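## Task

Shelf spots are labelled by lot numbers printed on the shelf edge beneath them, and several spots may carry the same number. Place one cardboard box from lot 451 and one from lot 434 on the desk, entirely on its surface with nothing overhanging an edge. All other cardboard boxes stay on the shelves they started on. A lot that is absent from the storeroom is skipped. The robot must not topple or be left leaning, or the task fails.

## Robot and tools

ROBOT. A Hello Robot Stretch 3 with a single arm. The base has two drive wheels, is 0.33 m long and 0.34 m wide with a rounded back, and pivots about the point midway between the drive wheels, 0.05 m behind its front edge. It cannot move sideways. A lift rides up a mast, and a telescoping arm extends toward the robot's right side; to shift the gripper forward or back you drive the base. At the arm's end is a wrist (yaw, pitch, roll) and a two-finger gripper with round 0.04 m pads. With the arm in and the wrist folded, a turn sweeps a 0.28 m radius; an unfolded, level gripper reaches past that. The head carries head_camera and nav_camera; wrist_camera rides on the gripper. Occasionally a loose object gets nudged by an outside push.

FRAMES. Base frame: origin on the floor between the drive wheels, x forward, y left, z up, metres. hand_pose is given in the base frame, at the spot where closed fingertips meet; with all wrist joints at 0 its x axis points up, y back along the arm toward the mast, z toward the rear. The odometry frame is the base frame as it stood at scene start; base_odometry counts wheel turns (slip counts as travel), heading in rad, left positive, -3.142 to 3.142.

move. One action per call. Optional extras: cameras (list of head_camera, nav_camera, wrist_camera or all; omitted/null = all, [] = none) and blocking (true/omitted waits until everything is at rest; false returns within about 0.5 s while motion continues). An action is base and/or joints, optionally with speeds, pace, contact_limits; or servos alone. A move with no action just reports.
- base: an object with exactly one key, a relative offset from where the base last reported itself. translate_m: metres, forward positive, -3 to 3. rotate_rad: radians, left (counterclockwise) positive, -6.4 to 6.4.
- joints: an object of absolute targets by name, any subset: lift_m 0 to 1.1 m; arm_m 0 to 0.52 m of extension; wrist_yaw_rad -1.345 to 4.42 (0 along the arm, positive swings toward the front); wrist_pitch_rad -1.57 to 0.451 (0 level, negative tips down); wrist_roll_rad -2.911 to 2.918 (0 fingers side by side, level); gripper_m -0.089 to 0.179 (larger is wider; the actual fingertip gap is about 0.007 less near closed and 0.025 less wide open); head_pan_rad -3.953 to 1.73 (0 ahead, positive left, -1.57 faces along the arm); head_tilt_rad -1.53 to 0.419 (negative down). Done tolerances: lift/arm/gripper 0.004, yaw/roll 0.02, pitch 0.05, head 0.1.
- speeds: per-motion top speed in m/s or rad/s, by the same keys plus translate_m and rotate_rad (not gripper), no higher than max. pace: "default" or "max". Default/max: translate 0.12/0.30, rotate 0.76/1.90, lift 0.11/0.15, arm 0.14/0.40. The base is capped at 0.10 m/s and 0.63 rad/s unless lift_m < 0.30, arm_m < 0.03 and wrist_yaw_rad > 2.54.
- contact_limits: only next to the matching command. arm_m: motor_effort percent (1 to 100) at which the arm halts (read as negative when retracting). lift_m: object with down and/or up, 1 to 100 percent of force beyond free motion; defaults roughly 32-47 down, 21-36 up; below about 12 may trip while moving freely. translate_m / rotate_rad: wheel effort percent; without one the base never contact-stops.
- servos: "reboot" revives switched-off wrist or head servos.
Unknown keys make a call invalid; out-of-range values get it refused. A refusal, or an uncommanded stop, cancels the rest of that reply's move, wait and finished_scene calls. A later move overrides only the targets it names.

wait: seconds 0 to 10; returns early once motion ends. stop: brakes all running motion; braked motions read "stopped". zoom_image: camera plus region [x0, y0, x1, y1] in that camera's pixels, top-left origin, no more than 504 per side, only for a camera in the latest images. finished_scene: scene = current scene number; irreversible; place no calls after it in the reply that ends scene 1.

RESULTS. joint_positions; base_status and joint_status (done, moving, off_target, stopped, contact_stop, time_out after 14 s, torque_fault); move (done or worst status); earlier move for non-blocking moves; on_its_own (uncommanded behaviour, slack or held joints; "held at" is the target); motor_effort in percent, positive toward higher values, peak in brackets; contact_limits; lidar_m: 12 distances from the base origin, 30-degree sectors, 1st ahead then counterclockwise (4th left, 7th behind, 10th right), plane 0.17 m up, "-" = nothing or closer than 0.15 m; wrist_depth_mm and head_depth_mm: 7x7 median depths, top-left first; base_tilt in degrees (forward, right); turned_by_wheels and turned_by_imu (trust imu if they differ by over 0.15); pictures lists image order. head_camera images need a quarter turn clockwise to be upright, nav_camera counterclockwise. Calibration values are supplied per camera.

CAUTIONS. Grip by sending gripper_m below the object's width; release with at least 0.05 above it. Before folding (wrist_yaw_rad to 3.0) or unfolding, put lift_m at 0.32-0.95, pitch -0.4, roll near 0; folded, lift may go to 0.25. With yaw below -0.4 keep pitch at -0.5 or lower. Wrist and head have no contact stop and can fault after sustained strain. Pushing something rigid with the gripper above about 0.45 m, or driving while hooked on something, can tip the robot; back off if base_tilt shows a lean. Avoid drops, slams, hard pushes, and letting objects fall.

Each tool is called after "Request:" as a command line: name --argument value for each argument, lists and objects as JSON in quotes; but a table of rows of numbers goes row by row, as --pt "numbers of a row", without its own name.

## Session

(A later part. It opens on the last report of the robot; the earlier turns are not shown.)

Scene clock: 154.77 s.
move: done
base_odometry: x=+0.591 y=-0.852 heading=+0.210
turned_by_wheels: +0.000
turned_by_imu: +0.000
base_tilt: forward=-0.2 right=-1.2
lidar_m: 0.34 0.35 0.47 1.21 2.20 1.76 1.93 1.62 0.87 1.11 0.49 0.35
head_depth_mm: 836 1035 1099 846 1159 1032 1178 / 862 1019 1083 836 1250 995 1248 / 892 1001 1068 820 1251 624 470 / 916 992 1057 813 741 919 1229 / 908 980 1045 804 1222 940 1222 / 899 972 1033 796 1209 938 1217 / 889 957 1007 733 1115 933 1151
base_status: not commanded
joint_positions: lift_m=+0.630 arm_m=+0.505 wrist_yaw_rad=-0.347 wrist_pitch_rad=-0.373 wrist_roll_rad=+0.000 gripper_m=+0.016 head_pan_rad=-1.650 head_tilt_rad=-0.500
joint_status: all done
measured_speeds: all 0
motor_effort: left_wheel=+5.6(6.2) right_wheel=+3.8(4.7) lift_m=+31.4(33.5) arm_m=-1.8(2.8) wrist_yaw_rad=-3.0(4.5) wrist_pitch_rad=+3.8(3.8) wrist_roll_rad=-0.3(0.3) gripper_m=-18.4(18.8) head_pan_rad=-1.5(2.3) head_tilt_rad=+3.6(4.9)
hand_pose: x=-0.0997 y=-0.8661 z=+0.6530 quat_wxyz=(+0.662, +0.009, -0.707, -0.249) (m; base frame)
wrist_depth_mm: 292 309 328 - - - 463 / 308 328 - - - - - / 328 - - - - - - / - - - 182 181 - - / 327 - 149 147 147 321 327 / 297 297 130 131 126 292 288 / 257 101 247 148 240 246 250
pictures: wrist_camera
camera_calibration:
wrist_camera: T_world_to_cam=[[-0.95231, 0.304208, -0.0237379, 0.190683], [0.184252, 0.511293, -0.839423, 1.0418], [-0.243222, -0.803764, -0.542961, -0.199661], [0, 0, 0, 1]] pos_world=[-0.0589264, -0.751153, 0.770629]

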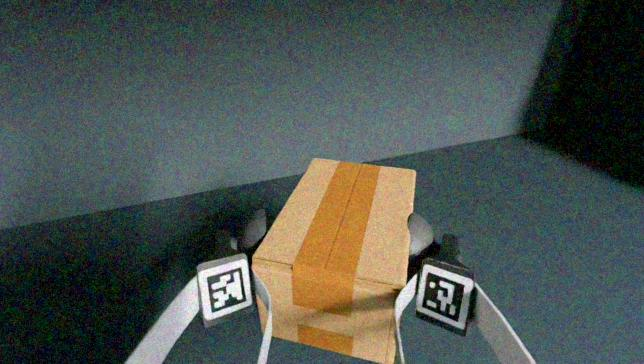

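Request:
move --joints '{"arm_m":0.1}' --cameras '[]'

Request:
move --base '{"translate_m":-0.6}' --joints '{"wrist_yaw_rad":1.57,"arm_m":0.0,"lift_m":0.78}' --pace "max" --cameras '["wrist_camera"]'

Request:
move --base '{"rotate_rad":-1.58}' --joints '{"head_pan_rad":-1.9,"head_tilt_rad":-0.5}' --cameras '["head_camera","nav_camera"]'

Scene clock: 192.47 s.
move: done
base_odometry: x=+0.591 y=-0.852 heading=+0.210
turned_by_wheels: +0.000
turned_by_imu: +0.000
base_tilt: forward=-0.2 right=-1.2
lidar_m: 0.34 0.35 0.47 1.21 2.19 1.77 1.92 1.62 0.87 1.11 0.49 0.35
head_depth_mm: 833 1031 1097 847 1162 1031 1180 / 858 1019 1083 835 1256 994 1243 / 889 1002 1068 826 1242 988 693 / 913 991 1056 815 1231 979 650 / 908 978 1042 801 1221 943 1226 / 900 969 1032 790 1222 939 1218 / 892 957 1006 735 1116 933 1150
base_status: not commanded
joint_positions: lift_m=+0.630 arm_m=+0.100 wrist_yaw_rad=-0.347 wrist_pitch_rad=-0.373 wrist_roll_rad=+0.000 gripper_m=+0.016 head_pan_rad=-1.650 head_tilt_rad=-0.500
joint_status: all done
measured_speeds: all 0
motor_effort: left_wheel=+5.4(6.3) right_wheel=+3.4(4.6) lift_m=+29.8(31.7) arm_m=-12.4(15.2) wrist_yaw_rad=-4.5(5.0) wrist_pitch_rad=+3.7(3.8) wrist_roll_rad=+0.1(0.4) gripper_m=-18.6(18.8) head_pan_rad=-0.8(2.0) head_tilt_rad=+3.6(5.0)
hand_pose: x=-0.0997 y=-0.4611 z=+0.6530 quat_wxyz=(+0.662, +0.009, -0.707, -0.249) (m; base frame)
wrist_depth_mm: - - - - 796 - - / - - - - - - 477 / - - - - - - 518 / - - - 182 182 - - / - - 149 147 146 - - / - - 129 131 127 683 - / - 101 - 144 135 770 820
pictures: none
No camera images: "cameras" was empty.

Scene clock: 199.43 s.
move: done
base_odometry: x=+0.004 y=-0.977 heading=+0.210
turned_by_wheels: +0.000
turned_by_imu: -0.001
base_tilt: forward=-0.2 right=-1.1
lidar_m: 0.93 0.96 1.29 3.58 1.31 1.29 1.33 1.13 1.18 0.67 1.16 0.97
head_depth_mm: 835 1043 1116 849 1259 1035 1242 / 857 1034 1101 836 1249 1026 1238 / 887 1016 1083 826 1234 988 1234 / 559 985 1029 723 1182 955 1195 / 546 588 640 703 804 893 1031 / 909 982 1047 794 1211 968 1218 / 901 973 1029 782 1204 934 1213
base_status: done
joint_positions: lift_m=+0.780 arm_m=+0.001 wrist_yaw_rad=+1.567 wrist_pitch_rad=-0.373 wrist_roll_rad=+0.000 gripper_m=+0.016 head_pan_rad=-1.650 head_tilt_rad=-0.500
joint_status: all done
measured_speeds: all 0
motor_effort: left_wheel=-5.9(12.4) right_wheel=-3.4(11.6) lift_m=+24.3(34.6) arm_m=+9.4(14.8) wrist_yaw_rad=+1.7(7.5) wrist_pitch_rad=+3.7(3.9) wrist_roll_rad=+0.0(0.6) gripper_m=-18.5(18.9) head_pan_rad=-0.6(1.6) head_tilt_rad=+3.5(4.4)
hand_pose: x=+0.2085 y=-0.1464 z=+0.8029 quat_wxyz=(+0.585, +0.583, -0.399, +0.398) (m; base frame)
wrist_depth_mm: - - - 806 782 - - / - - - 842 841 - - / - - - 947 - - - / - - - 182 968 - - / - - 155 147 152 - - / - - 129 132 127 - - / - 111 955 146 140 874 -
pictures: wrist_camera
camera_calibration:
wrist_camera: T_world_to_cam=[[0.0344249, -0.999124, -0.0237795, -0.127743], [-0.543576, 0.00124814, -0.839359, 0.819976], [0.838654, 0.0418208, -0.543057, 0.433495], [0, 0, 0, 1]] pos_world=[0.0865645, -0.146784, 0.920629]

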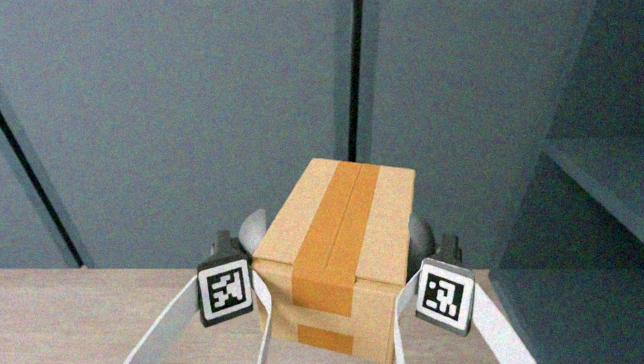

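Scene clock: 203.07 s.
move: done
base_odometry: x=+0.004 y=-0.977 heading=-1.370
turned_by_wheels: -1.580
turned_by_imu: -1.555
base_tilt: forward=-0.3 right=-1.3
lidar_m: 0.67 1.16 0.97 0.93 0.96 1.30 3.57 1.31 1.28 1.33 1.13 1.18
head_depth_mm: 1336 1465 1626 1465 1463 1550 1326 / 1290 1402 1553 1663 1900 1617 1320 / 1236 1339 1481 1635 1826 1621 1313 / 1182 1283 1395 1546 1721 1606 1302 / 1133 1231 1331 1465 1619 1595 1299 / 1101 1184 1282 1392 1533 1584 1289 / 1058 1131 1228 1338 1470 1541 1295
base_status: done
joint_positions: lift_m=+0.780 arm_m=+0.001 wrist_yaw_rad=+1.567 wrist_pitch_rad=-0.373 wrist_roll_rad=+0.000 gripper_m=+0.016 head_pan_rad=-1.901 head_tilt_rad=-0.500
joint_status: all done
measured_speeds: all 0
motor_effort: left_wheel=+7.6(12.5) right_wheel=-10.5(12.9) lift_m=+24.7(25.3) arm_m=+9.5(13.5) wrist_yaw_rad=+2.4(3.3) wrist_pitch_rad=+3.8(3.9) wrist_roll_rad=+0.0(0.3) gripper_m=-17.8(18.7) head_pan_rad=+3.8(4.4) head_tilt_rad=+2.8(4.5)
hand_pose: x=+0.2085 y=-0.1464 z=+0.8029 quat_wxyz=(+0.585, +0.583, -0.399, +0.398) (m; base frame)
wrist_depth_mm: - - 553 - - - 933 / - - - - - - - / - - 652 - - 882 - / - - 717 182 181 - - / - - 155 147 152 - - / - - 130 131 126 - - / - 101 967 146 137 120 941
pictures: head_camera (sideways), nav_camera (sideways)
camera_calibration:
head_camera: T_world_to_cam=[[0.0963496, 0.423924, -0.900558, 1.18676], [0.934407, -0.350246, -0.0649016, 0.0784193], [-0.34293, -0.835235, -0.429863, 0.5171], [0, 0, 0, 1]] pos_world=[-0.0102899, -0.0437283, 1.29612]
nav_camera: T_world_to_cam=[[-0.131709, -0.436887, 0.889822, -1.11405], [-0.951283, 0.308141, 0.0104857, 0.0423333], [-0.278771, -0.845091, -0.456188, 0.54867], [0, 0, 0, 1]] pos_world=[0.0464948, -0.0360807, 1.24116]

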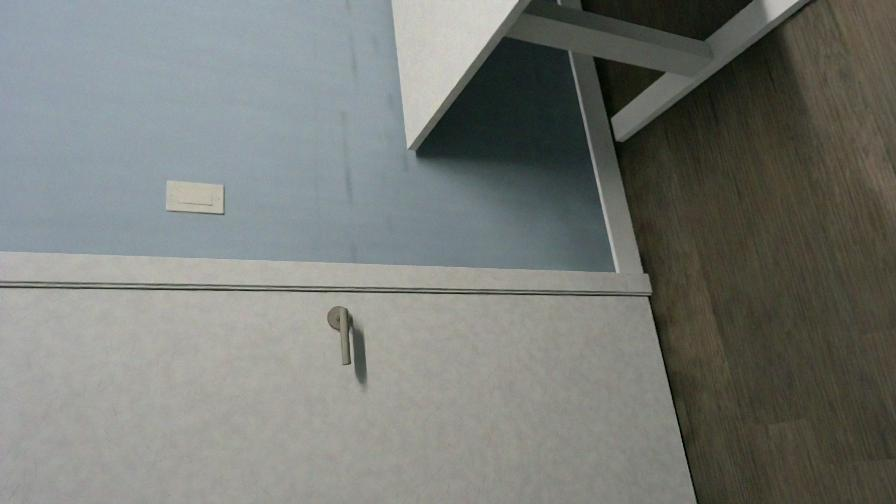

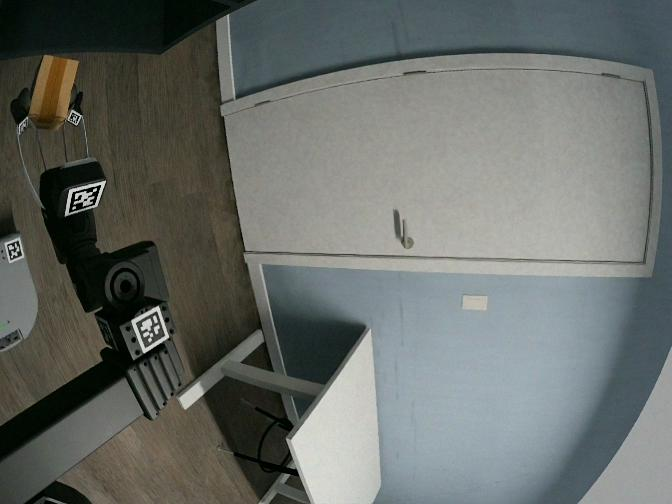

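Request:
move --base '{"translate_m":-1.12}' --joints '{"head_pan_rad":-1.5,"head_tilt_rad":-0.6}' --pace "max" --cameras '["head_camera"]'

Request:
move --joints '{"wrist_yaw_rad":0}' --cameras '["wrist_camera"]'

Scene clock: 226.57 s.
move: done
base_odometry: x=-0.219 y=+0.120 heading=-1.370
turned_by_wheels: +0.000
turned_by_imu: -0.001
base_tilt: forward=-0.4 right=-1.2
lidar_m: 1.78 1.32 0.95 0.91 0.94 1.27 2.48 1.38 0.77 0.94 1.42 1.89
head_depth_mm: 1116 1221 1356 1130 841 1495 1246 / 1118 1227 1358 1118 837 1449 1214 / 1123 1236 1370 1109 829 1436 1229 / 1128 1240 1369 1099 824 1465 1225 / 1133 1252 1362 1087 845 1382 1219 / 1135 1249 1390 1081 839 1458 1207 / 1150 1262 1402 1569 868 1456 1211
base_status: done
joint_positions: lift_m=+0.780 arm_m=+0.001 wrist_yaw_rad=+1.567 wrist_pitch_rad=-0.373 wrist_roll_rad=+0.000 gripper_m=+0.016 head_pan_rad=-1.500 head_tilt_rad=-0.600
joint_status: all done
measured_speeds: all 0
motor_effort: left_wheel=-4.8(10.2) right_wheel=-4.4(14.8) lift_m=+26.5(26.8) arm_m=-12.8(13.5) wrist_yaw_rad=+2.4(3.4) wrist_pitch_rad=+3.8(3.9) wrist_roll_rad=+0.0(0.3) gripper_m=-18.1(19.0) head_pan_rad=-2.9(5.2) head_tilt_rad=-4.8(8.0)
hand_pose: x=+0.2085 y=-0.1464 z=+0.8029 quat_wxyz=(+0.585, +0.583, -0.399, +0.398) (m; base frame)
wrist_depth_mm: - - - - - - - / - - - - - - - / - - - - - - - / - - - 182 - - - / - - 155 147 152 - - / - - 129 131 126 - - / - 110 981 147 139 948 977
pictures: head_camera (sideways)
camera_calibration:
head_camera: T_world_to_cam=[[-0.083002, 0.515541, -0.852835, 1.12556], [0.996526, 0.0487449, -0.0675203, 0.0814521], [0.00676182, -0.855477, -0.517796, 0.629387], [0, 0, 0, 1]] pos_world=[0.00799857, -0.0458155, 1.29131]

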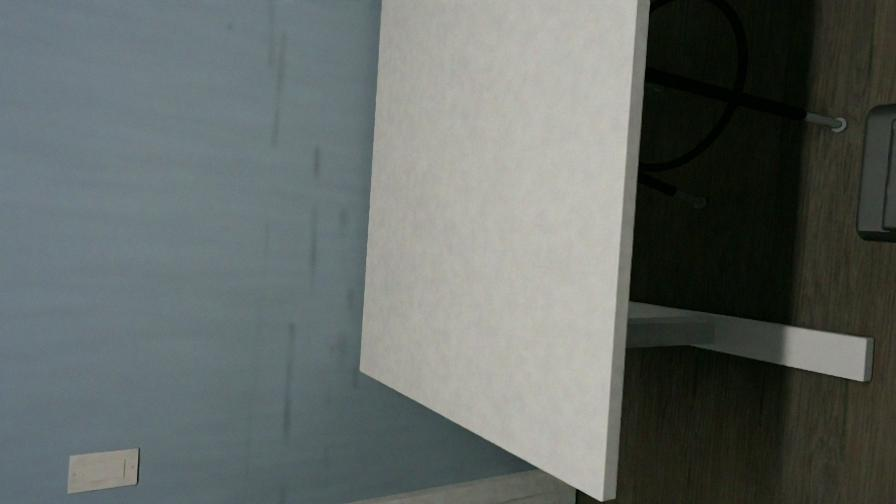

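Scene clock: 228.37 s.
move: done
base_odometry: x=-0.219 y=+0.120 heading=-1.370
turned_by_wheels: +0.000
turned_by_imu: +0.000
base_tilt: forward=-0.4 right=-1.2
lidar_m: 1.78 1.32 0.95 0.91 0.94 1.27 2.49 1.39 0.77 0.94 1.42 1.88
head_depth_mm: 1117 1223 1355 1129 839 1499 1249 / 1114 1221 1361 1122 836 1441 1216 / 1124 1230 1364 1112 829 1253 340 / 1129 1242 1362 1101 825 1445 371 / 1130 1248 1377 1082 847 1375 1217 / 1137 1248 1391 1077 841 1451 1211 / 1145 1262 1400 1584 867 1438 1217
base_status: not commanded
joint_positions: lift_m=+0.780 arm_m=+0.001 wrist_yaw_rad=+0.003 wrist_pitch_rad=-0.373 wrist_roll_rad=+0.000 gripper_m=+0.016 head_pan_rad=-1.500 head_tilt_rad=-0.600
joint_status: all done
measured_speeds: all 0
motor_effort: left_wheel=-5.0(5.7) right_wheel=-5.3(6.3) lift_m=+26.3(26.9) arm_m=-12.7(13.2) wrist_yaw_rad=-2.9(6.7) wrist_pitch_rad=+3.8(3.9) wrist_roll_rad=+0.0(0.3) gripper_m=-17.7(18.7) head_pan_rad=-3.0(3.7) head_tilt_rad=-5.4(6.1)
hand_pose: x=-0.0208 y=-0.3754 z=+0.8029 quat_wxyz=(+0.695, +0.132, -0.694, -0.130) (m; base frame)
wrist_depth_mm: - - - - - - - / - - - - - - - / - - - - - - - / - - - 182 182 - - / - - 156 147 152 - - / - - 129 131 126 - - / - 111 953 146 140 927 975
pictures: wrist_camera
camera_calibration:
wrist_camera: T_world_to_cam=[[-0.998883, -0.0408605, -0.0237227, -0.0104853], [-0.00230149, 0.543575, -0.839358, 0.910516], [0.0471916, -0.838366, -0.543062, 0.288419], [0, 0, 0, 1]] pos_world=[-0.021989, -0.253562, 0.920629]

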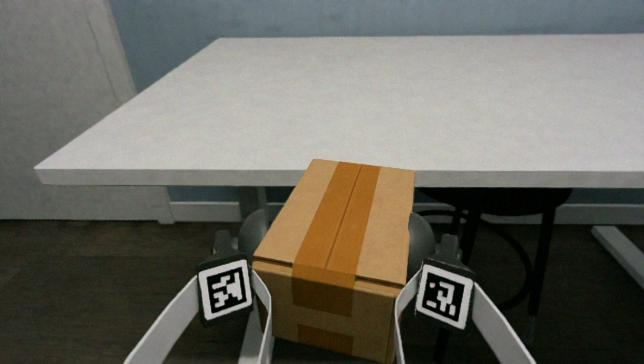

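Request:
move --joints '{"arm_m":0.4}' --cameras '["wrist_camera"]'

Request:
move --joints '{"lift_m":0.702}' --speeds '{"lift_m":0.05}' --contact_limits '{"lift_m":{"down":14}}' --cameras '["wrist_camera"]'

Scene clock: 241.97 s.
move: done
base_odometry: x=-0.219 y=+0.120 heading=-1.370
turned_by_wheels: +0.000
turned_by_imu: +0.000
base_tilt: forward=-0.2 right=-1.3
lidar_m: 1.79 1.32 0.95 0.91 0.94 1.27 2.49 1.39 0.77 0.94 1.41 1.88
head_depth_mm: 1115 1233 1356 1134 815 346 292 / 1124 1224 1358 1071 470 1368 1193 / 1121 1232 1373 585 764 1438 1232 / 1129 1237 1363 1097 818 1469 1231 / 1132 1244 1359 1090 845 1387 1217 / 1136 1250 1396 1080 842 1457 1213 / 1142 1262 1404 1574 866 1438 1211
base_status: not commanded
joint_positions: lift_m=+0.780 arm_m=+0.400 wrist_yaw_rad=+0.003 wrist_pitch_rad=-0.373 wrist_roll_rad=+0.000 gripper_m=+0.016 head_pan_rad=-1.500 head_tilt_rad=-0.600
joint_status: all done
measured_speeds: all 0
motor_effort: left_wheel=-5.0(5.5) right_wheel=-5.8(6.4) lift_m=+26.6(27.7) arm_m=+13.1(14.8) wrist_yaw_rad=-2.6(4.5) wrist_pitch_rad=+3.8(3.9) wrist_roll_rad=+0.0(0.3) gripper_m=-18.5(18.8) head_pan_rad=-2.7(3.7) head_tilt_rad=-5.2(5.8)
hand_pose: x=-0.0208 y=-0.7748 z=+0.8029 quat_wxyz=(+0.695, +0.132, -0.694, -0.130) (m; base frame)
wrist_depth_mm: - - - - - - - / - - - - - - - / - - - - - - - / - - - 182 181 - - / - - 149 147 147 - - / - - 129 132 126 - - / - 101 - 144 133 107 -
pictures: wrist_camera
camera_calibration:
wrist_camera: T_world_to_cam=[[-0.998883, -0.0408543, -0.0237388, -0.026786], [-0.00229761, 0.543807, -0.839207, 1.12763], [0.0471945, -0.838215, -0.543294, -0.046113], [0, 0, 0, 1]] pos_world=[-0.021989, -0.652962, 0.92063]

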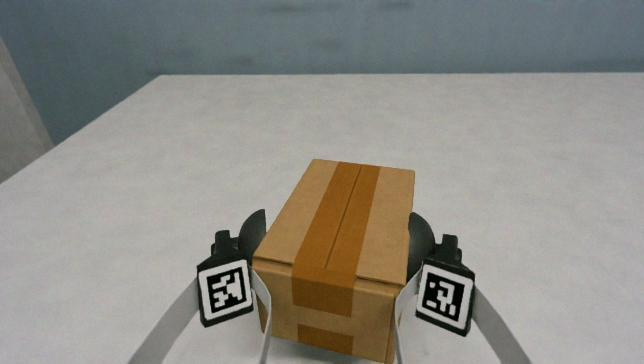

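Scene clock: 244.07 s.
move: done
base_odometry: x=-0.219 y=+0.120 heading=-1.370
turned_by_wheels: +0.000
turned_by_imu: +0.000
base_tilt: forward=-0.4 right=-1.2
lidar_m: 1.78 1.32 0.95 0.91 0.94 1.27 2.49 1.38 0.77 0.94 1.42 1.88
head_depth_mm: 1120 1224 1352 1131 841 1459 380 / 1120 1231 1359 1124 591 449 397 / 1124 1233 1372 1111 627 1434 1232 / 1130 1242 1363 1100 794 1464 1226 / 1129 1247 1365 1088 848 1385 1217 / 1144 1260 1385 1080 844 1458 1214 / 1146 1257 1397 1583 868 1447 1208
base_status: not commanded
joint_positions: lift_m=+0.702 arm_m=+0.400 wrist_yaw_rad=+0.003 wrist_pitch_rad=-0.275 wrist_roll_rad=+0.000 gripper_m=+0.016 head_pan_rad=-1.500 head_tilt_rad=-0.600
joint_status: all done
measured_speeds: all 0
on_its_own: wrist_pitch_rad is at rest, and its effort (-14.1) is outside its rest range (-8 to +12)
motor_effort: left_wheel=-4.9(5.4) right_wheel=-5.3(6.0) lift_m=+14.3(27.0) arm_m=+10.8(13.3) wrist_yaw_rad=-4.0(4.6) wrist_pitch_rad=-14.1(14.4) wrist_roll_rad=-0.3(0.3) gripper_m=-18.3(18.8) head_pan_rad=-3.0(3.5) head_tilt_rad=-4.8(5.7)
contact_limits: lift_m down 14 (down: maximum 72; up: maximum 65)
hand_pose: x=-0.0208 y=-0.7850 z=+0.7478 quat_wxyz=(+0.701, +0.098, -0.700, -0.096) (m; base frame)
wrist_depth_mm: - - - - - - - / - - - - - - - / - - - - - - - / - - - 173 181 - - / - - 148 141 145 - - / - - 129 132 125 - - / - 100 - 143 133 106 -
pictures: wrist_camera
camera_calibration:
wrist_camera: T_world_to_cam=[[-0.998884, -0.0427895, -0.0199983, -0.0328126], [-0.0019014, 0.45949, -0.888181, 1.0574], [0.0471938, -0.887152, -0.459058, -0.185962], [0, 0, 0, 1]] pos_world=[-0.0219892, -0.652246, 0.853142]

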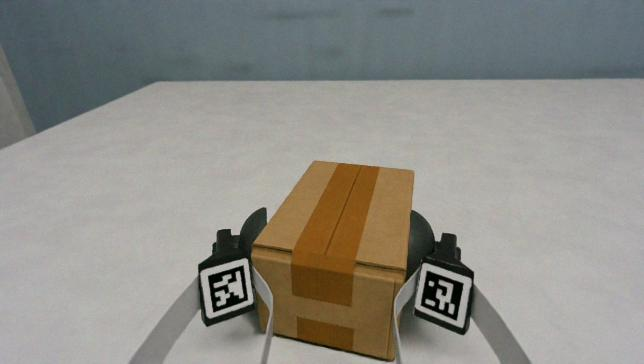

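Request:
move --joints '{"lift_m":0.714}' --cameras '[]'

Request:
move --joints '{"gripper_m":0.17}' --cameras '["wrist_camera"]'

Request:
move --joints '{"arm_m":0.0}' --cameras '["wrist_camera"]' --pace "max"

Request:
move --joints '{"wrist_yaw_rad":3.0,"wrist_pitch_rad":-0.45,"gripper_m":0.04,"head_pan_rad":-2.5,"head_tilt_rad":-0.4}' --cameras '["nav_camera"]'

Request:
move --base '{"translate_m":-1.95}' --joints '{"lift_m":0.28}' --pace "max" --cameras '["nav_camera"]'

Scene clock: 269.47 s.
move: done
base_odometry: x=-0.219 y=+0.120 heading=-1.370
turned_by_wheels: +0.000
turned_by_imu: +0.000
base_tilt: forward=-0.2 right=-1.1
lidar_m: 1.78 1.32 0.95 0.91 0.94 1.27 2.49 1.39 0.77 0.94 1.42 1.88
head_depth_mm: 1113 1221 1361 1134 846 1454 359 / 1115 1225 1362 1120 573 441 1154 / 1127 1234 1363 1112 613 1437 1229 / 1135 1242 1349 1097 790 1473 1234 / 1137 1243 1361 1089 844 1385 1214 / 1139 1259 1388 1077 842 1458 1211 / 1144 1254 1393 1572 866 1443 1212
base_status: not commanded
joint_positions: lift_m=+0.714 arm_m=+0.400 wrist_yaw_rad=+0.002 wrist_pitch_rad=-0.321 wrist_roll_rad=+0.000 gripper_m=+0.016 head_pan_rad=-1.500 head_tilt_rad=-0.600
joint_status: all done
measured_speeds: all 0
motor_effort: left_wheel=-5.1(5.5) right_wheel=-5.2(5.9) lift_m=+27.3(28.6) arm_m=+8.1(9.4) wrist_yaw_rad=-2.1(3.6) wrist_pitch_rad=-5.8(14.2) wrist_roll_rad=-0.1(0.3) gripper_m=-17.8(18.2) head_pan_rad=-2.4(3.0) head_tilt_rad=-4.1(5.6)
hand_pose: x=-0.0211 y=-0.7806 z=+0.7491 quat_wxyz=(+0.698, +0.114, -0.698, -0.113) (m; base frame)
wrist_depth_mm: - - - - - - - / - - - - - - - / - - - - - - - / - - - 177 177 - - / - - 147 141 146 - - / - - 129 135 127 - - / - 99 117 146 136 104 -
pictures: none
No camera images: "cameras" was empty.

Scene clock: 271.53 s.
move: done
base_odometry: x=-0.219 y=+0.120 heading=-1.370
turned_by_wheels: +0.000
turned_by_imu: +0.000
base_tilt: forward=-0.3 right=-1.1
lidar_m: 1.79 1.33 0.95 0.91 0.94 1.27 2.48 1.39 0.77 0.94 1.42 1.88
head_depth_mm: 1117 1224 1353 1128 842 1455 359 / 1120 1222 1361 1120 575 440 1155 / 1127 1235 1371 1107 611 1436 1229 / 1124 1239 1359 1103 794 1464 1227 / 1133 1248 1354 1089 849 1389 1219 / 1140 1253 1391 1082 838 1450 1215 / 1149 1261 1400 1578 867 1448 1211
base_status: not commanded
joint_positions: lift_m=+0.714 arm_m=+0.400 wrist_yaw_rad=+0.002 wrist_pitch_rad=-0.362 wrist_roll_rad=+0.000 gripper_m=+0.170 head_pan_rad=-1.500 head_tilt_rad=-0.600
joint_status: all done
measured_speeds: all 0
motor_effort: left_wheel=-4.8(5.4) right_wheel=-5.0(6.0) lift_m=+22.9(27.6) arm_m=+6.9(8.7) wrist_yaw_rad=-1.6(3.8) wrist_pitch_rad=+1.8(5.9) wrist_roll_rad=-0.1(0.5) gripper_m=+0.7(83.3) head_pan_rad=-2.6(2.8) head_tilt_rad=-4.9(5.7)
hand_pose: x=-0.0212 y=-0.7760 z=+0.7393 quat_wxyz=(+0.696, +0.128, -0.695, -0.127) (m; base frame)
wrist_depth_mm: - - - - - - - / - - - - - - - / - - - 181 - - - / - - - 155 155 - - / - 143 135 131 130 - - / - 124 - 143 134 - - / - - - - - - 106
pictures: wrist_camera
camera_calibration:
wrist_camera: T_world_to_cam=[[-0.99894, -0.0396611, -0.0233464, -0.0279808], [-0.001486, 0.534816, -0.844967, 1.07232], [0.0459983, -0.844037, -0.534308, -0.0928262], [0, 0, 0, 1]] pos_world=[-0.0220878, -0.65295, 0.855821]

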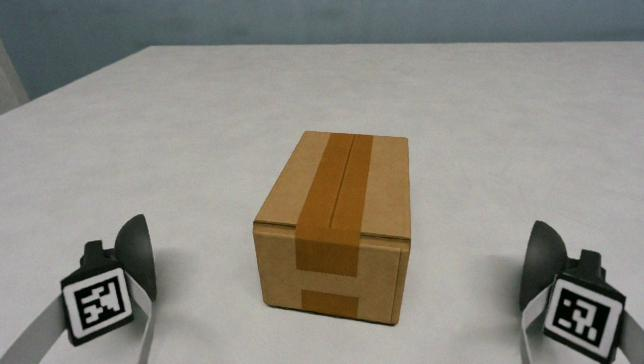

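Scene clock: 273.80 s.
move: done
base_odometry: x=-0.219 y=+0.120 heading=-1.370
turned_by_wheels: +0.000
turned_by_imu: +0.000
base_tilt: forward=-0.3 right=-1.1
lidar_m: 1.78 1.32 0.95 0.91 0.94 1.27 2.49 1.39 0.77 0.94 1.42 1.88
head_depth_mm: 1112 1217 1351 1134 842 1491 1244 / 1119 1229 1364 1118 835 1453 1183 / 1126 1235 1365 1111 828 1442 1235 / 1122 1240 1356 1098 823 1480 1227 / 1132 1245 1369 1089 848 1382 1163 / 1133 1251 1392 1083 842 1458 1219 / 1140 1257 1400 1566 869 1454 1210
base_status: not commanded
joint_positions: lift_m=+0.714 arm_m=+0.001 wrist_yaw_rad=+0.002 wrist_pitch_rad=-0.364 wrist_roll_rad=+0.000 gripper_m=+0.170 head_pan_rad=-1.500 head_tilt_rad=-0.600
joint_status: all done
measured_speeds: all 0
motor_effort: left_wheel=-4.9(5.3) right_wheel=-5.4(6.2) lift_m=+30.2(30.8) arm_m=-11.4(14.9) wrist_yaw_rad=-2.1(3.6) wrist_pitch_rad=+2.2(2.3) wrist_roll_rad=-0.1(0.3) gripper_m=+0.3(1.3) head_pan_rad=-2.2(3.0) head_tilt_rad=-4.7(5.5)
hand_pose: x=-0.0212 y=-0.3764 z=+0.7389 quat_wxyz=(+0.696, +0.129, -0.695, -0.128) (m; base frame)
wrist_depth_mm: - - - - - - - / - - - - - - - / - - - - - - - / - - - - - - - / - - - - - - - / 123 141 - - - 134 - / 116 895 911 919 904 897 106
pictures: wrist_camera
camera_calibration:
wrist_camera: T_world_to_cam=[[-0.99894, -0.0396143, -0.0234318, -0.0120583], [-0.00148839, 0.536643, -0.843808, 0.857877], [0.0460014, -0.842879, -0.536134, 0.246061], [0, 0, 0, 1]] pos_world=[-0.0220878, -0.253452, 0.855522]

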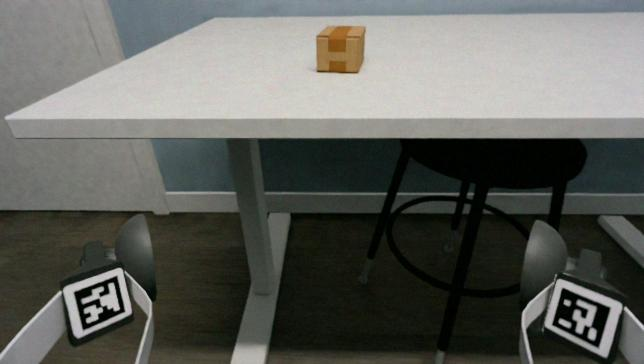

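Scene clock: 276.30 s.
move: done
base_odometry: x=-0.219 y=+0.120 heading=-1.370
turned_by_wheels: +0.000
turned_by_imu: +0.000
base_tilt: forward=-0.4 right=-1.3
lidar_m: 1.78 1.32 0.95 0.91 0.94 1.27 2.49 1.39 0.77 0.94 1.42 1.88
head_depth_mm: 2125 2242 2359 2501 2456 1796 1425 / 2267 2387 2490 2637 2432 1800 1418 / 2328 2480 2663 2839 2409 1780 1415 / 2014 2167 2343 2443 2095 1769 1406 / 1781 1879 2012 1978 1135 1655 1400 / 1576 1651 1755 1663 1071 1635 1391 / 1421 1482 1563 1570 1065 849 1313
base_status: not commanded
joint_positions: lift_m=+0.714 arm_m=+0.001 wrist_yaw_rad=+2.997 wrist_pitch_rad=-0.462 wrist_roll_rad=+0.000 gripper_m=+0.040 head_pan_rad=-2.504 head_tilt_rad=-0.400
joint_status: all done
measured_speeds: all 0
motor_effort: left_wheel=-5.1(5.5) right_wheel=-4.9(6.0) lift_m=+25.8(31.0) arm_m=-0.4(11.2) wrist_yaw_rad=+2.0(5.9) wrist_pitch_rad=+1.6(4.0) wrist_roll_rad=-0.1(0.3) gripper_m=+0.4(82.5) head_pan_rad=+3.4(5.3) head_tilt_rad=+5.1(7.5)
hand_pose: x=+0.0103 y=+0.0709 z=+0.7170 quat_wxyz=(+0.212, +0.698, +0.112, +0.675) (m; base frame)
wrist_depth_mm: - 139 - - 945 - - / - 150 171 - - - - / - 166 - - - - - / - 194 221 - - - - / - - 210 - - - - / - - 127 944 129 972 974 / 878 907 277 858 843 844 856
pictures: nav_camera (sideways)
camera_calibration:
nav_camera: T_world_to_cam=[[-0.283, -0.2311, 0.930862, -1.16667], [-0.608105, 0.793763, 0.0121878, 0.0380319], [-0.7417, -0.562613, -0.365168, 0.433066], [0, 0, 0, 1]] pos_world=[0.0141641, -0.0561584, 1.24369]

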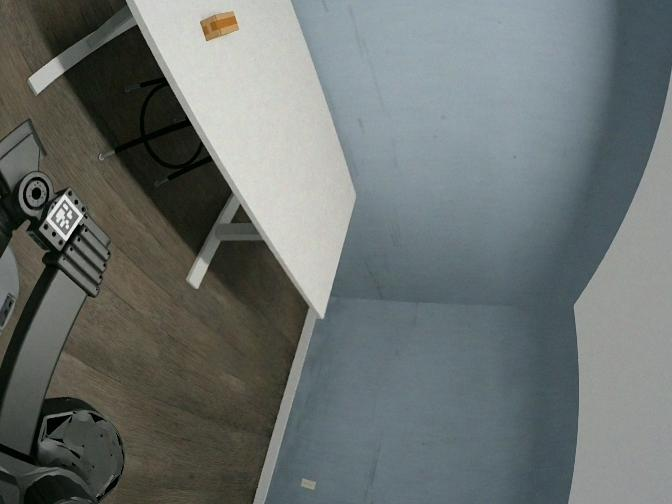

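Scene clock: 286.10 s.
move: done
base_odometry: x=-0.609 y=+2.031 heading=-1.370
turned_by_wheels: +0.000
turned_by_imu: -0.002
base_tilt: forward=-0.3 right=-1.2
lidar_m: 3.66 1.26 0.99 2.33 0.81 0.58 0.56 0.57 0.78 1.41 1.28 1.96
head_depth_mm: 465 487 512 538 569 606 644 / 493 518 547 578 613 653 698 / 525 555 586 623 664 712 768 / 562 595 632 677 724 782 846 / 605 642 688 738 796 865 946 / 653 700 750 813 885 972 1076 / 713 763 829 903 998 1102 1230
base_status: done
joint_positions: lift_m=+0.280 arm_m=+0.001 wrist_yaw_rad=+2.997 wrist_pitch_rad=-0.464 wrist_roll_rad=+0.000 gripper_m=+0.040 head_pan_rad=-2.500 head_tilt_rad=-0.400
joint_status: all done
measured_speeds: all 0
motor_effort: left_wheel=-5.2(13.2) right_wheel=-3.5(14.7) lift_m=+29.8(31.5) arm_m=+12.6(14.1) wrist_yaw_rad=+1.3(3.6) wrist_pitch_rad=+2.0(2.2) wrist_roll_rad=+0.2(0.3) gripper_m=+0.4(1.0) head_pan_rad=+2.4(4.0) head_tilt_rad=+4.0(5.4)
hand_pose: x=+0.0102 y=+0.0706 z=+0.2826 quat_wxyz=(+0.212, +0.698, +0.113, +0.675) (m; base frame)
wrist_depth_mm: - 139 - - - 925 - / - 150 - - - 968 - / 791 166 758 821 798 788 782 / 672 194 219 663 655 642 641 / 566 544 212 539 530 549 541 / 490 298 127 285 129 472 468 / 260 266 246 257 398 411 413
pictures: nav_camera (sideways)
camera_calibration:
nav_camera: T_world_to_cam=[[-0.281985, -0.232037, 0.930937, -1.16681], [-0.611028, 0.791515, 0.0122024, 0.03801], [-0.739682, -0.565388, -0.364976, 0.432709], [0, 0, 0, 1]] pos_world=[0.0142691, -0.0561798, 1.24369]

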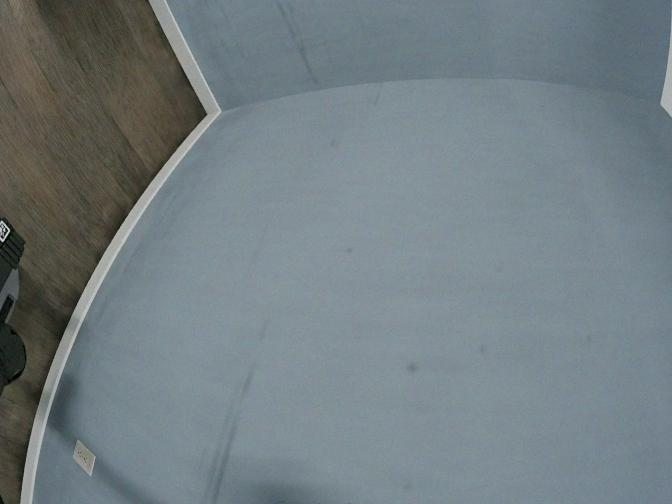

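Request:
move --base '{"rotate_rad":1.59}' --pace "max" --cameras '[]'

Request:
move --base '{"translate_m":1.82}' --joints '{"head_pan_rad":1.57}' --pace "max" --cameras '["nav_camera"]'

Scene clock: 295.20 s.
move: done
base_odometry: x=-0.609 y=+2.031 heading=+0.220
turned_by_wheels: +1.590
turned_by_imu: +1.558
base_tilt: forward=-0.3 right=-1.3
lidar_m: 2.33 0.81 0.58 0.56 0.57 0.77 1.41 1.28 1.97 3.71 1.27 0.99
head_depth_mm: 1212 1272 1331 1408 1483 1581 1431 / 1285 1351 1431 1499 1595 1673 1418 / 1369 1447 1524 1619 1719 1753 1408 / 1468 1554 1648 1703 1877 1767 1409 / 1574 1681 1786 1694 1458 1591 1404 / 1702 1811 1966 1666 1258 1753 1396 / 1869 1998 2136 1636 1721 1738 1386
base_status: done
joint_positions: lift_m=+0.280 arm_m=+0.001 wrist_yaw_rad=+2.997 wrist_pitch_rad=-0.464 wrist_roll_rad=+0.000 gripper_m=+0.040 head_pan_rad=-2.500 head_tilt_rad=-0.400
joint_status: not commanded
measured_speeds: all 0
motor_effort: left_wheel=-5.9(15.2) right_wheel=+7.4(14.4) lift_m=+28.6(29.5) arm_m=-2.1(10.6) wrist_yaw_rad=+1.7(3.4) wrist_pitch_rad=+2.0(2.2) wrist_roll_rad=+0.0(0.3) gripper_m=+0.2(0.9) head_pan_rad=+2.1(2.6) head_tilt_rad=+3.2(3.8)
hand_pose: x=+0.0102 y=+0.0706 z=+0.2826 quat_wxyz=(+0.212, +0.698, +0.113, +0.675) (m; base frame)
wrist_depth_mm: 513 139 542 560 580 601 621 / 565 150 593 608 636 - - / 608 165 190 - - 731 722 / 650 189 215 658 651 648 638 / 566 546 211 538 526 549 538 / 490 297 127 285 129 475 470 / 263 267 246 257 402 415 414
pictures: none
No camera images: "cameras" was empty.

Scene clock: 302.70 s.
move: done
base_odometry: x=+1.167 y=+2.428 heading=+0.220
turned_by_wheels: +0.000
turned_by_imu: +0.002
base_tilt: forward=-0.3 right=-1.2
lidar_m: 0.53 0.55 0.62 0.59 0.61 0.82 2.16 0.64 0.66 2.25 0.77 0.55
head_depth_mm: 484 517 553 595 642 701 767 / 483 516 551 593 640 697 761 / 482 511 547 589 638 695 760 / 479 510 547 587 634 691 756 / 478 509 543 582 630 687 749 / 477 507 541 581 627 682 745 / 475 503 538 580 624 679 741
base_status: done
joint_positions: lift_m=+0.280 arm_m=+0.001 wrist_yaw_rad=+2.997 wrist_pitch_rad=-0.464 wrist_roll_rad=+0.000 gripper_m=+0.040 head_pan_rad=+1.570 head_tilt_rad=-0.400
joint_status: all done
measured_speeds: all 0
motor_effort: left_wheel=+4.4(9.4) right_wheel=+3.7(17.1) lift_m=+27.3(29.2) arm_m=-11.5(13.5) wrist_yaw_rad=+1.8(3.0) wrist_pitch_rad=+2.1(2.2) wrist_roll_rad=-0.1(0.4) gripper_m=+0.4(1.0) head_pan_rad=-2.6(5.4) head_tilt_rad=+2.2(3.6)
hand_pose: x=+0.0101 y=+0.0706 z=+0.2826 quat_wxyz=(+0.212, +0.698, +0.113, +0.675) (m; base frame)
wrist_depth_mm: 549 140 576 601 615 631 612 / 591 150 611 631 - 725 549 / 636 166 174 - - 745 583 / 652 194 220 662 655 653 601 / 568 549 211 535 529 546 545 / 490 297 126 285 129 471 469 / 262 267 246 257 400 414 415
pictures: nav_camera (sideways)
camera_calibration:
nav_camera: T_world_to_cam=[[-0.016754, 0.364797, 0.930936, -1.16841], [0.999816, 0.014772, 0.0122051, 0.0281627], [-0.00929943, 0.93097, -0.364978, 0.428307], [0, 0, 0, 1]] pos_world=[-0.04375, 0.0270746, 1.24369]

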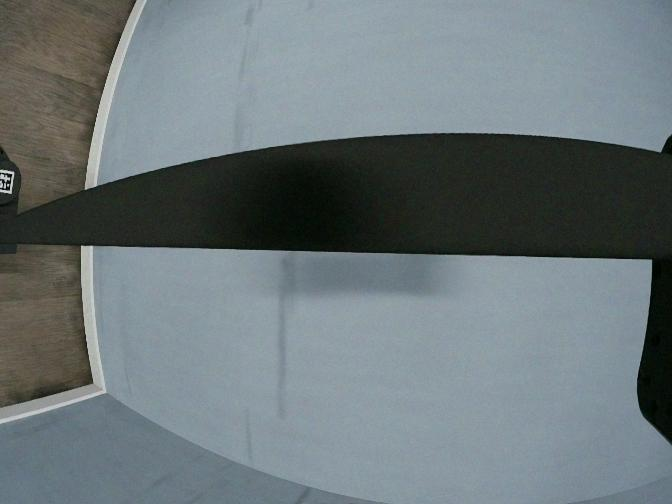

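Request:
move --base '{"translate_m":0.13}' --cameras '[]'

Request:
move --base '{"rotate_rad":-1.6}' --joints '{"head_pan_rad":-0.8,"head_tilt_rad":-0.35}' --pace "max" --cameras '["head_camera","nav_camera"]'

Scene clock: 313.67 s.
move: done
base_odometry: x=+1.294 y=+2.456 heading=+0.220
turned_by_wheels: +0.000
turned_by_imu: +0.000
base_tilt: forward=-0.3 right=-1.2
lidar_m: 0.40 0.41 0.56 0.60 0.62 0.83 2.17 0.74 1.43 1.70 0.58 0.42
head_depth_mm: 487 517 553 598 644 704 770 / 484 516 552 594 641 698 766 / 483 514 550 592 639 695 762 / 482 513 547 589 637 692 760 / 479 511 546 586 632 688 752 / 478 509 542 583 631 684 749 / 476 507 540 582 628 681 745
base_status: done
joint_positions: lift_m=+0.280 arm_m=+0.001 wrist_yaw_rad=+2.997 wrist_pitch_rad=-0.464 wrist_roll_rad=+0.000 gripper_m=+0.040 head_pan_rad=+1.570 head_tilt_rad=-0.400
joint_status: not commanded
measured_speeds: all 0
motor_effort: left_wheel=+1.0(10.8) right_wheel=+11.2(11.5) lift_m=+25.8(26.3) arm_m=-10.6(11.6) wrist_yaw_rad=+3.4(3.4) wrist_pitch_rad=+2.1(2.2) wrist_roll_rad=+0.1(0.4) gripper_m=+0.8(0.8) head_pan_rad=-2.9(3.5) head_tilt_rad=+1.6(2.1)
hand_pose: x=+0.0101 y=+0.0706 z=+0.2826 quat_wxyz=(+0.212, +0.698, +0.113, +0.675) (m; base frame)
wrist_depth_mm: 551 139 580 597 617 625 447 / 603 150 614 637 - 677 455 / 630 166 174 - 733 672 462 / 655 193 219 660 653 624 472 / 569 546 211 538 529 541 464 / 489 297 127 284 129 470 447 / 261 266 247 257 402 414 415
pictures: none
No camera images: "cameras" was empty.

Scene clock: 316.07 s.
move: done
base_odometry: x=+1.294 y=+2.456 heading=-1.380
turned_by_wheels: -1.600
turned_by_imu: -1.569
base_tilt: forward=-0.2 right=-1.3
lidar_m: 1.76 0.59 0.42 0.40 0.41 0.55 0.60 0.62 0.82 2.09 0.74 1.43
head_depth_mm: 779 857 952 2589 2528 1911 1483 / 663 717 784 862 964 1084 1228 / 623 656 696 741 793 868 963 / 1197 1056 1323 1078 1415 1076 1264 / 1322 1125 1469 1065 1547 1152 1375 / 1345 1372 1493 1287 1542 1253 1364 / 1226 1248 1343 1376 1440 1559 1424
base_status: done
joint_positions: lift_m=+0.280 arm_m=+0.001 wrist_yaw_rad=+2.997 wrist_pitch_rad=-0.464 wrist_roll_rad=+0.000 gripper_m=+0.040 head_pan_rad=-0.808 head_tilt_rad=-0.350
joint_status: all done
measured_speeds: translate_m=+0.000 rotate_rad=+0.000 lift_m=+0.000 arm_m=+0.000 wrist_yaw_rad=+0.000 wrist_pitch_rad=+0.000 wrist_roll_rad=+0.000 head_pan_rad=+0.024 head_tilt_rad=+0.000
motor_effort: left_wheel=+5.0(14.4) right_wheel=-7.9(14.7) lift_m=+24.7(25.9) arm_m=-13.0(13.4) wrist_yaw_rad=+1.3(3.0) wrist_pitch_rad=+2.1(2.2) wrist_roll_rad=+0.1(0.3) gripper_m=+0.4(1.0) head_pan_rad=+3.7(6.0) head_tilt_rad=+5.3(8.3)
hand_pose: x=+0.0101 y=+0.0706 z=+0.2826 quat_wxyz=(+0.212, +0.698, +0.113, +0.675) (m; base frame)
wrist_depth_mm: 382 139 402 417 433 443 465 / 414 150 436 457 477 490 518 / 453 167 471 506 521 536 - / 500 486 219 537 - - 611 / 532 531 210 541 535 546 538 / 487 297 127 284 129 471 469 / 263 267 246 258 397 419 412
pictures: head_camera (sideways), nav_camera (sideways)
camera_calibration:
head_camera: T_world_to_cam=[[-0.235791, 0.179807, -0.955025, 1.25987], [0.747332, 0.661744, -0.0599225, 0.0731206], [0.621207, -0.727849, -0.290409, 0.329737], [0, 0, 0, 1]] pos_world=[0.0375855, -0.0349224, 1.30335]
nav_camera: T_world_to_cam=[[0.231913, -0.21806, 0.94798, -1.19215], [-0.712459, -0.701595, 0.01291, 0.0377507], [0.662283, -0.67839, -0.318068, 0.363178], [0, 0, 0, 1]] pos_world=[0.0628457, 0.0129003, 1.24517]

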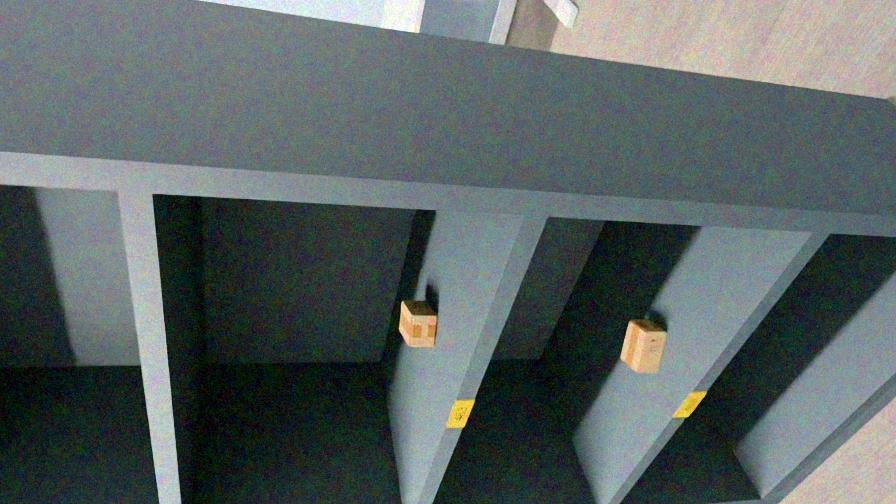

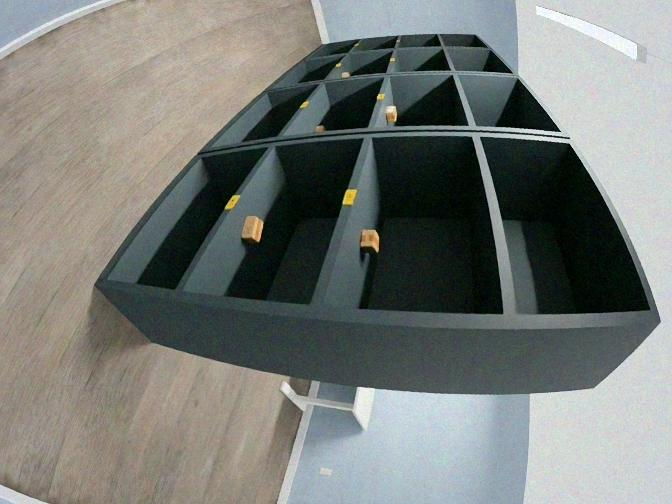

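Request:
zoom_image --camera "head_camera" --region '[430, 380, 730, 440]'

Request:
zoom_image --camera "nav_camera" --region '[280, 20, 420, 150]'

Request:
move --base '{"translate_m":1.1}' --joints '{"head_pan_rad":-1.57,"head_tilt_rad":-0.45}' --pace "max" --cameras '["head_camera","nav_camera"]'

Scaled by 1.680 from the camera's 896x504 image, which has a finer 1280x720 frame.

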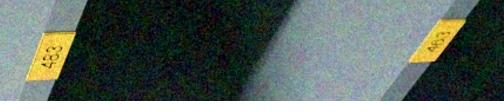

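Scaled by 3.600 from the camera's 672x504 image, which has a finer 792x594 frame.

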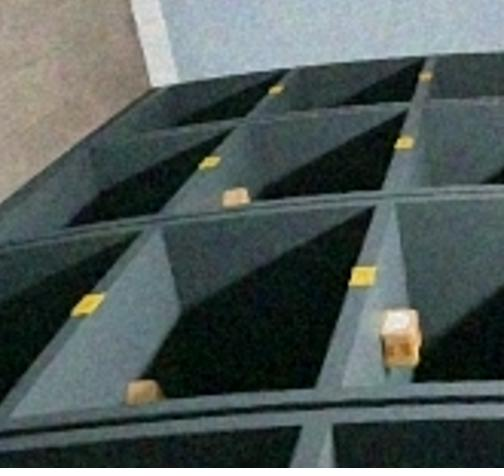

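Scene clock: 329.40 s.
move: done
base_odometry: x=+1.503 y=+1.376 heading=-1.380
turned_by_wheels: +0.000
turned_by_imu: +0.000
base_tilt: forward=-0.3 right=-1.3
lidar_m: 1.89 0.63 0.45 0.43 0.45 0.60 1.53 0.85 0.87 0.89 0.61 1.28
head_depth_mm: 574 914 989 834 1176 1017 861 / 586 915 989 756 1173 1014 857 / 597 907 986 816 1165 1001 853 / 614 908 978 807 1163 1000 849 / 630 898 975 796 1154 994 844 / 649 891 952 788 990 951 843 / 578 651 656 663 635 702 786
base_status: done
joint_positions: lift_m=+0.280 arm_m=+0.001 wrist_yaw_rad=+2.997 wrist_pitch_rad=-0.464 wrist_roll_rad=+0.000 gripper_m=+0.040 head_pan_rad=-1.570 head_tilt_rad=-0.450
joint_status: all done
measured_speeds: all 0
motor_effort: left_wheel=+4.0(15.9) right_wheel=-0.4(10.4) lift_m=+26.5(27.3) arm_m=-8.0(11.1) wrist_yaw_rad=+1.7(3.0) wrist_pitch_rad=+2.0(2.2) wrist_roll_rad=+0.0(0.4) gripper_m=+0.3(1.1) head_pan_rad=+3.8(5.5) head_tilt_rad=-3.8(5.2)
hand_pose: x=+0.0101 y=+0.0706 z=+0.2826 quat_wxyz=(+0.212, +0.698, +0.113, +0.675) (m; base frame)
wrist_depth_mm: 405 139 430 444 461 476 492 / 447 150 469 492 513 522 536 / 484 166 502 533 543 - - / 531 194 194 - 605 619 623 / 549 545 211 533 541 548 541 / 494 297 127 285 129 467 474 / 260 268 246 256 399 416 416
pictures: head_camera (sideways), nav_camera (sideways)
camera_calibration:
head_camera: T_world_to_cam=[[-0.0465852, 0.386799, -0.920986, 1.21423], [0.997506, -0.0309212, -0.0634422, 0.0761009], [-0.0530174, -0.921645, -0.384394, 0.456207], [0, 0, 0, 1]] pos_world=[0.00484099, -0.0468501, 1.29848]
nav_camera: T_world_to_cam=[[0.0173404, -0.411046, 0.91145, -1.14316], [-0.999791, -0.016971, 0.0113675, 0.041517], [0.0107956, -0.911457, -0.411255, 0.488392], [0, 0, 0, 1]] pos_world=[0.0560588, -0.0240402, 1.24232]

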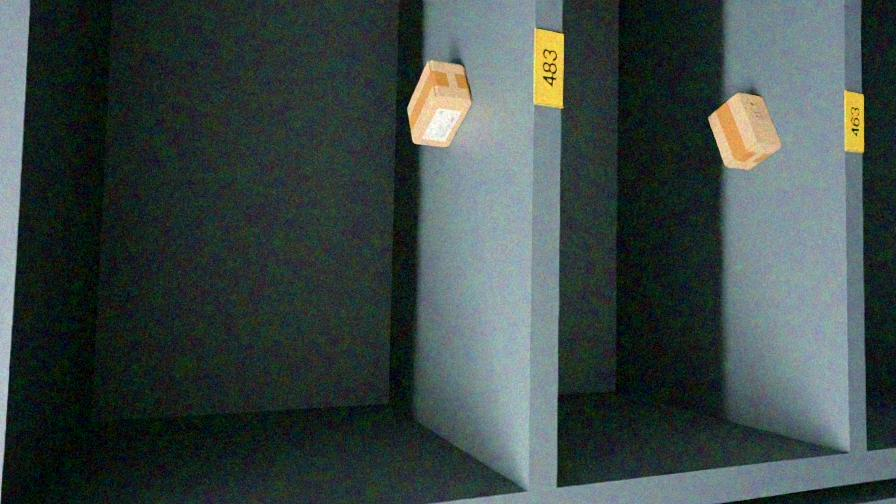

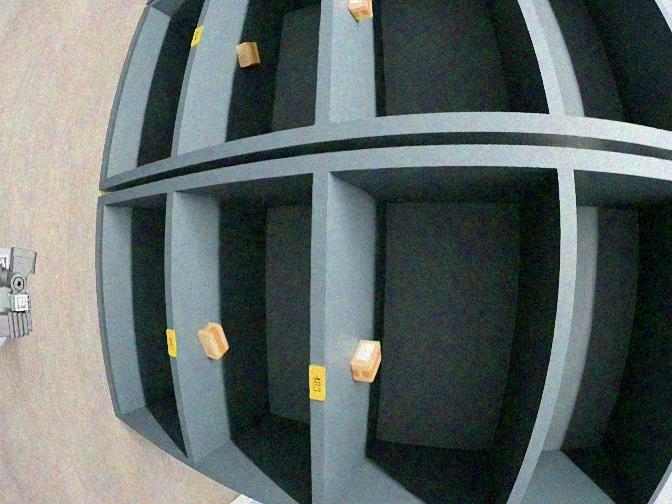

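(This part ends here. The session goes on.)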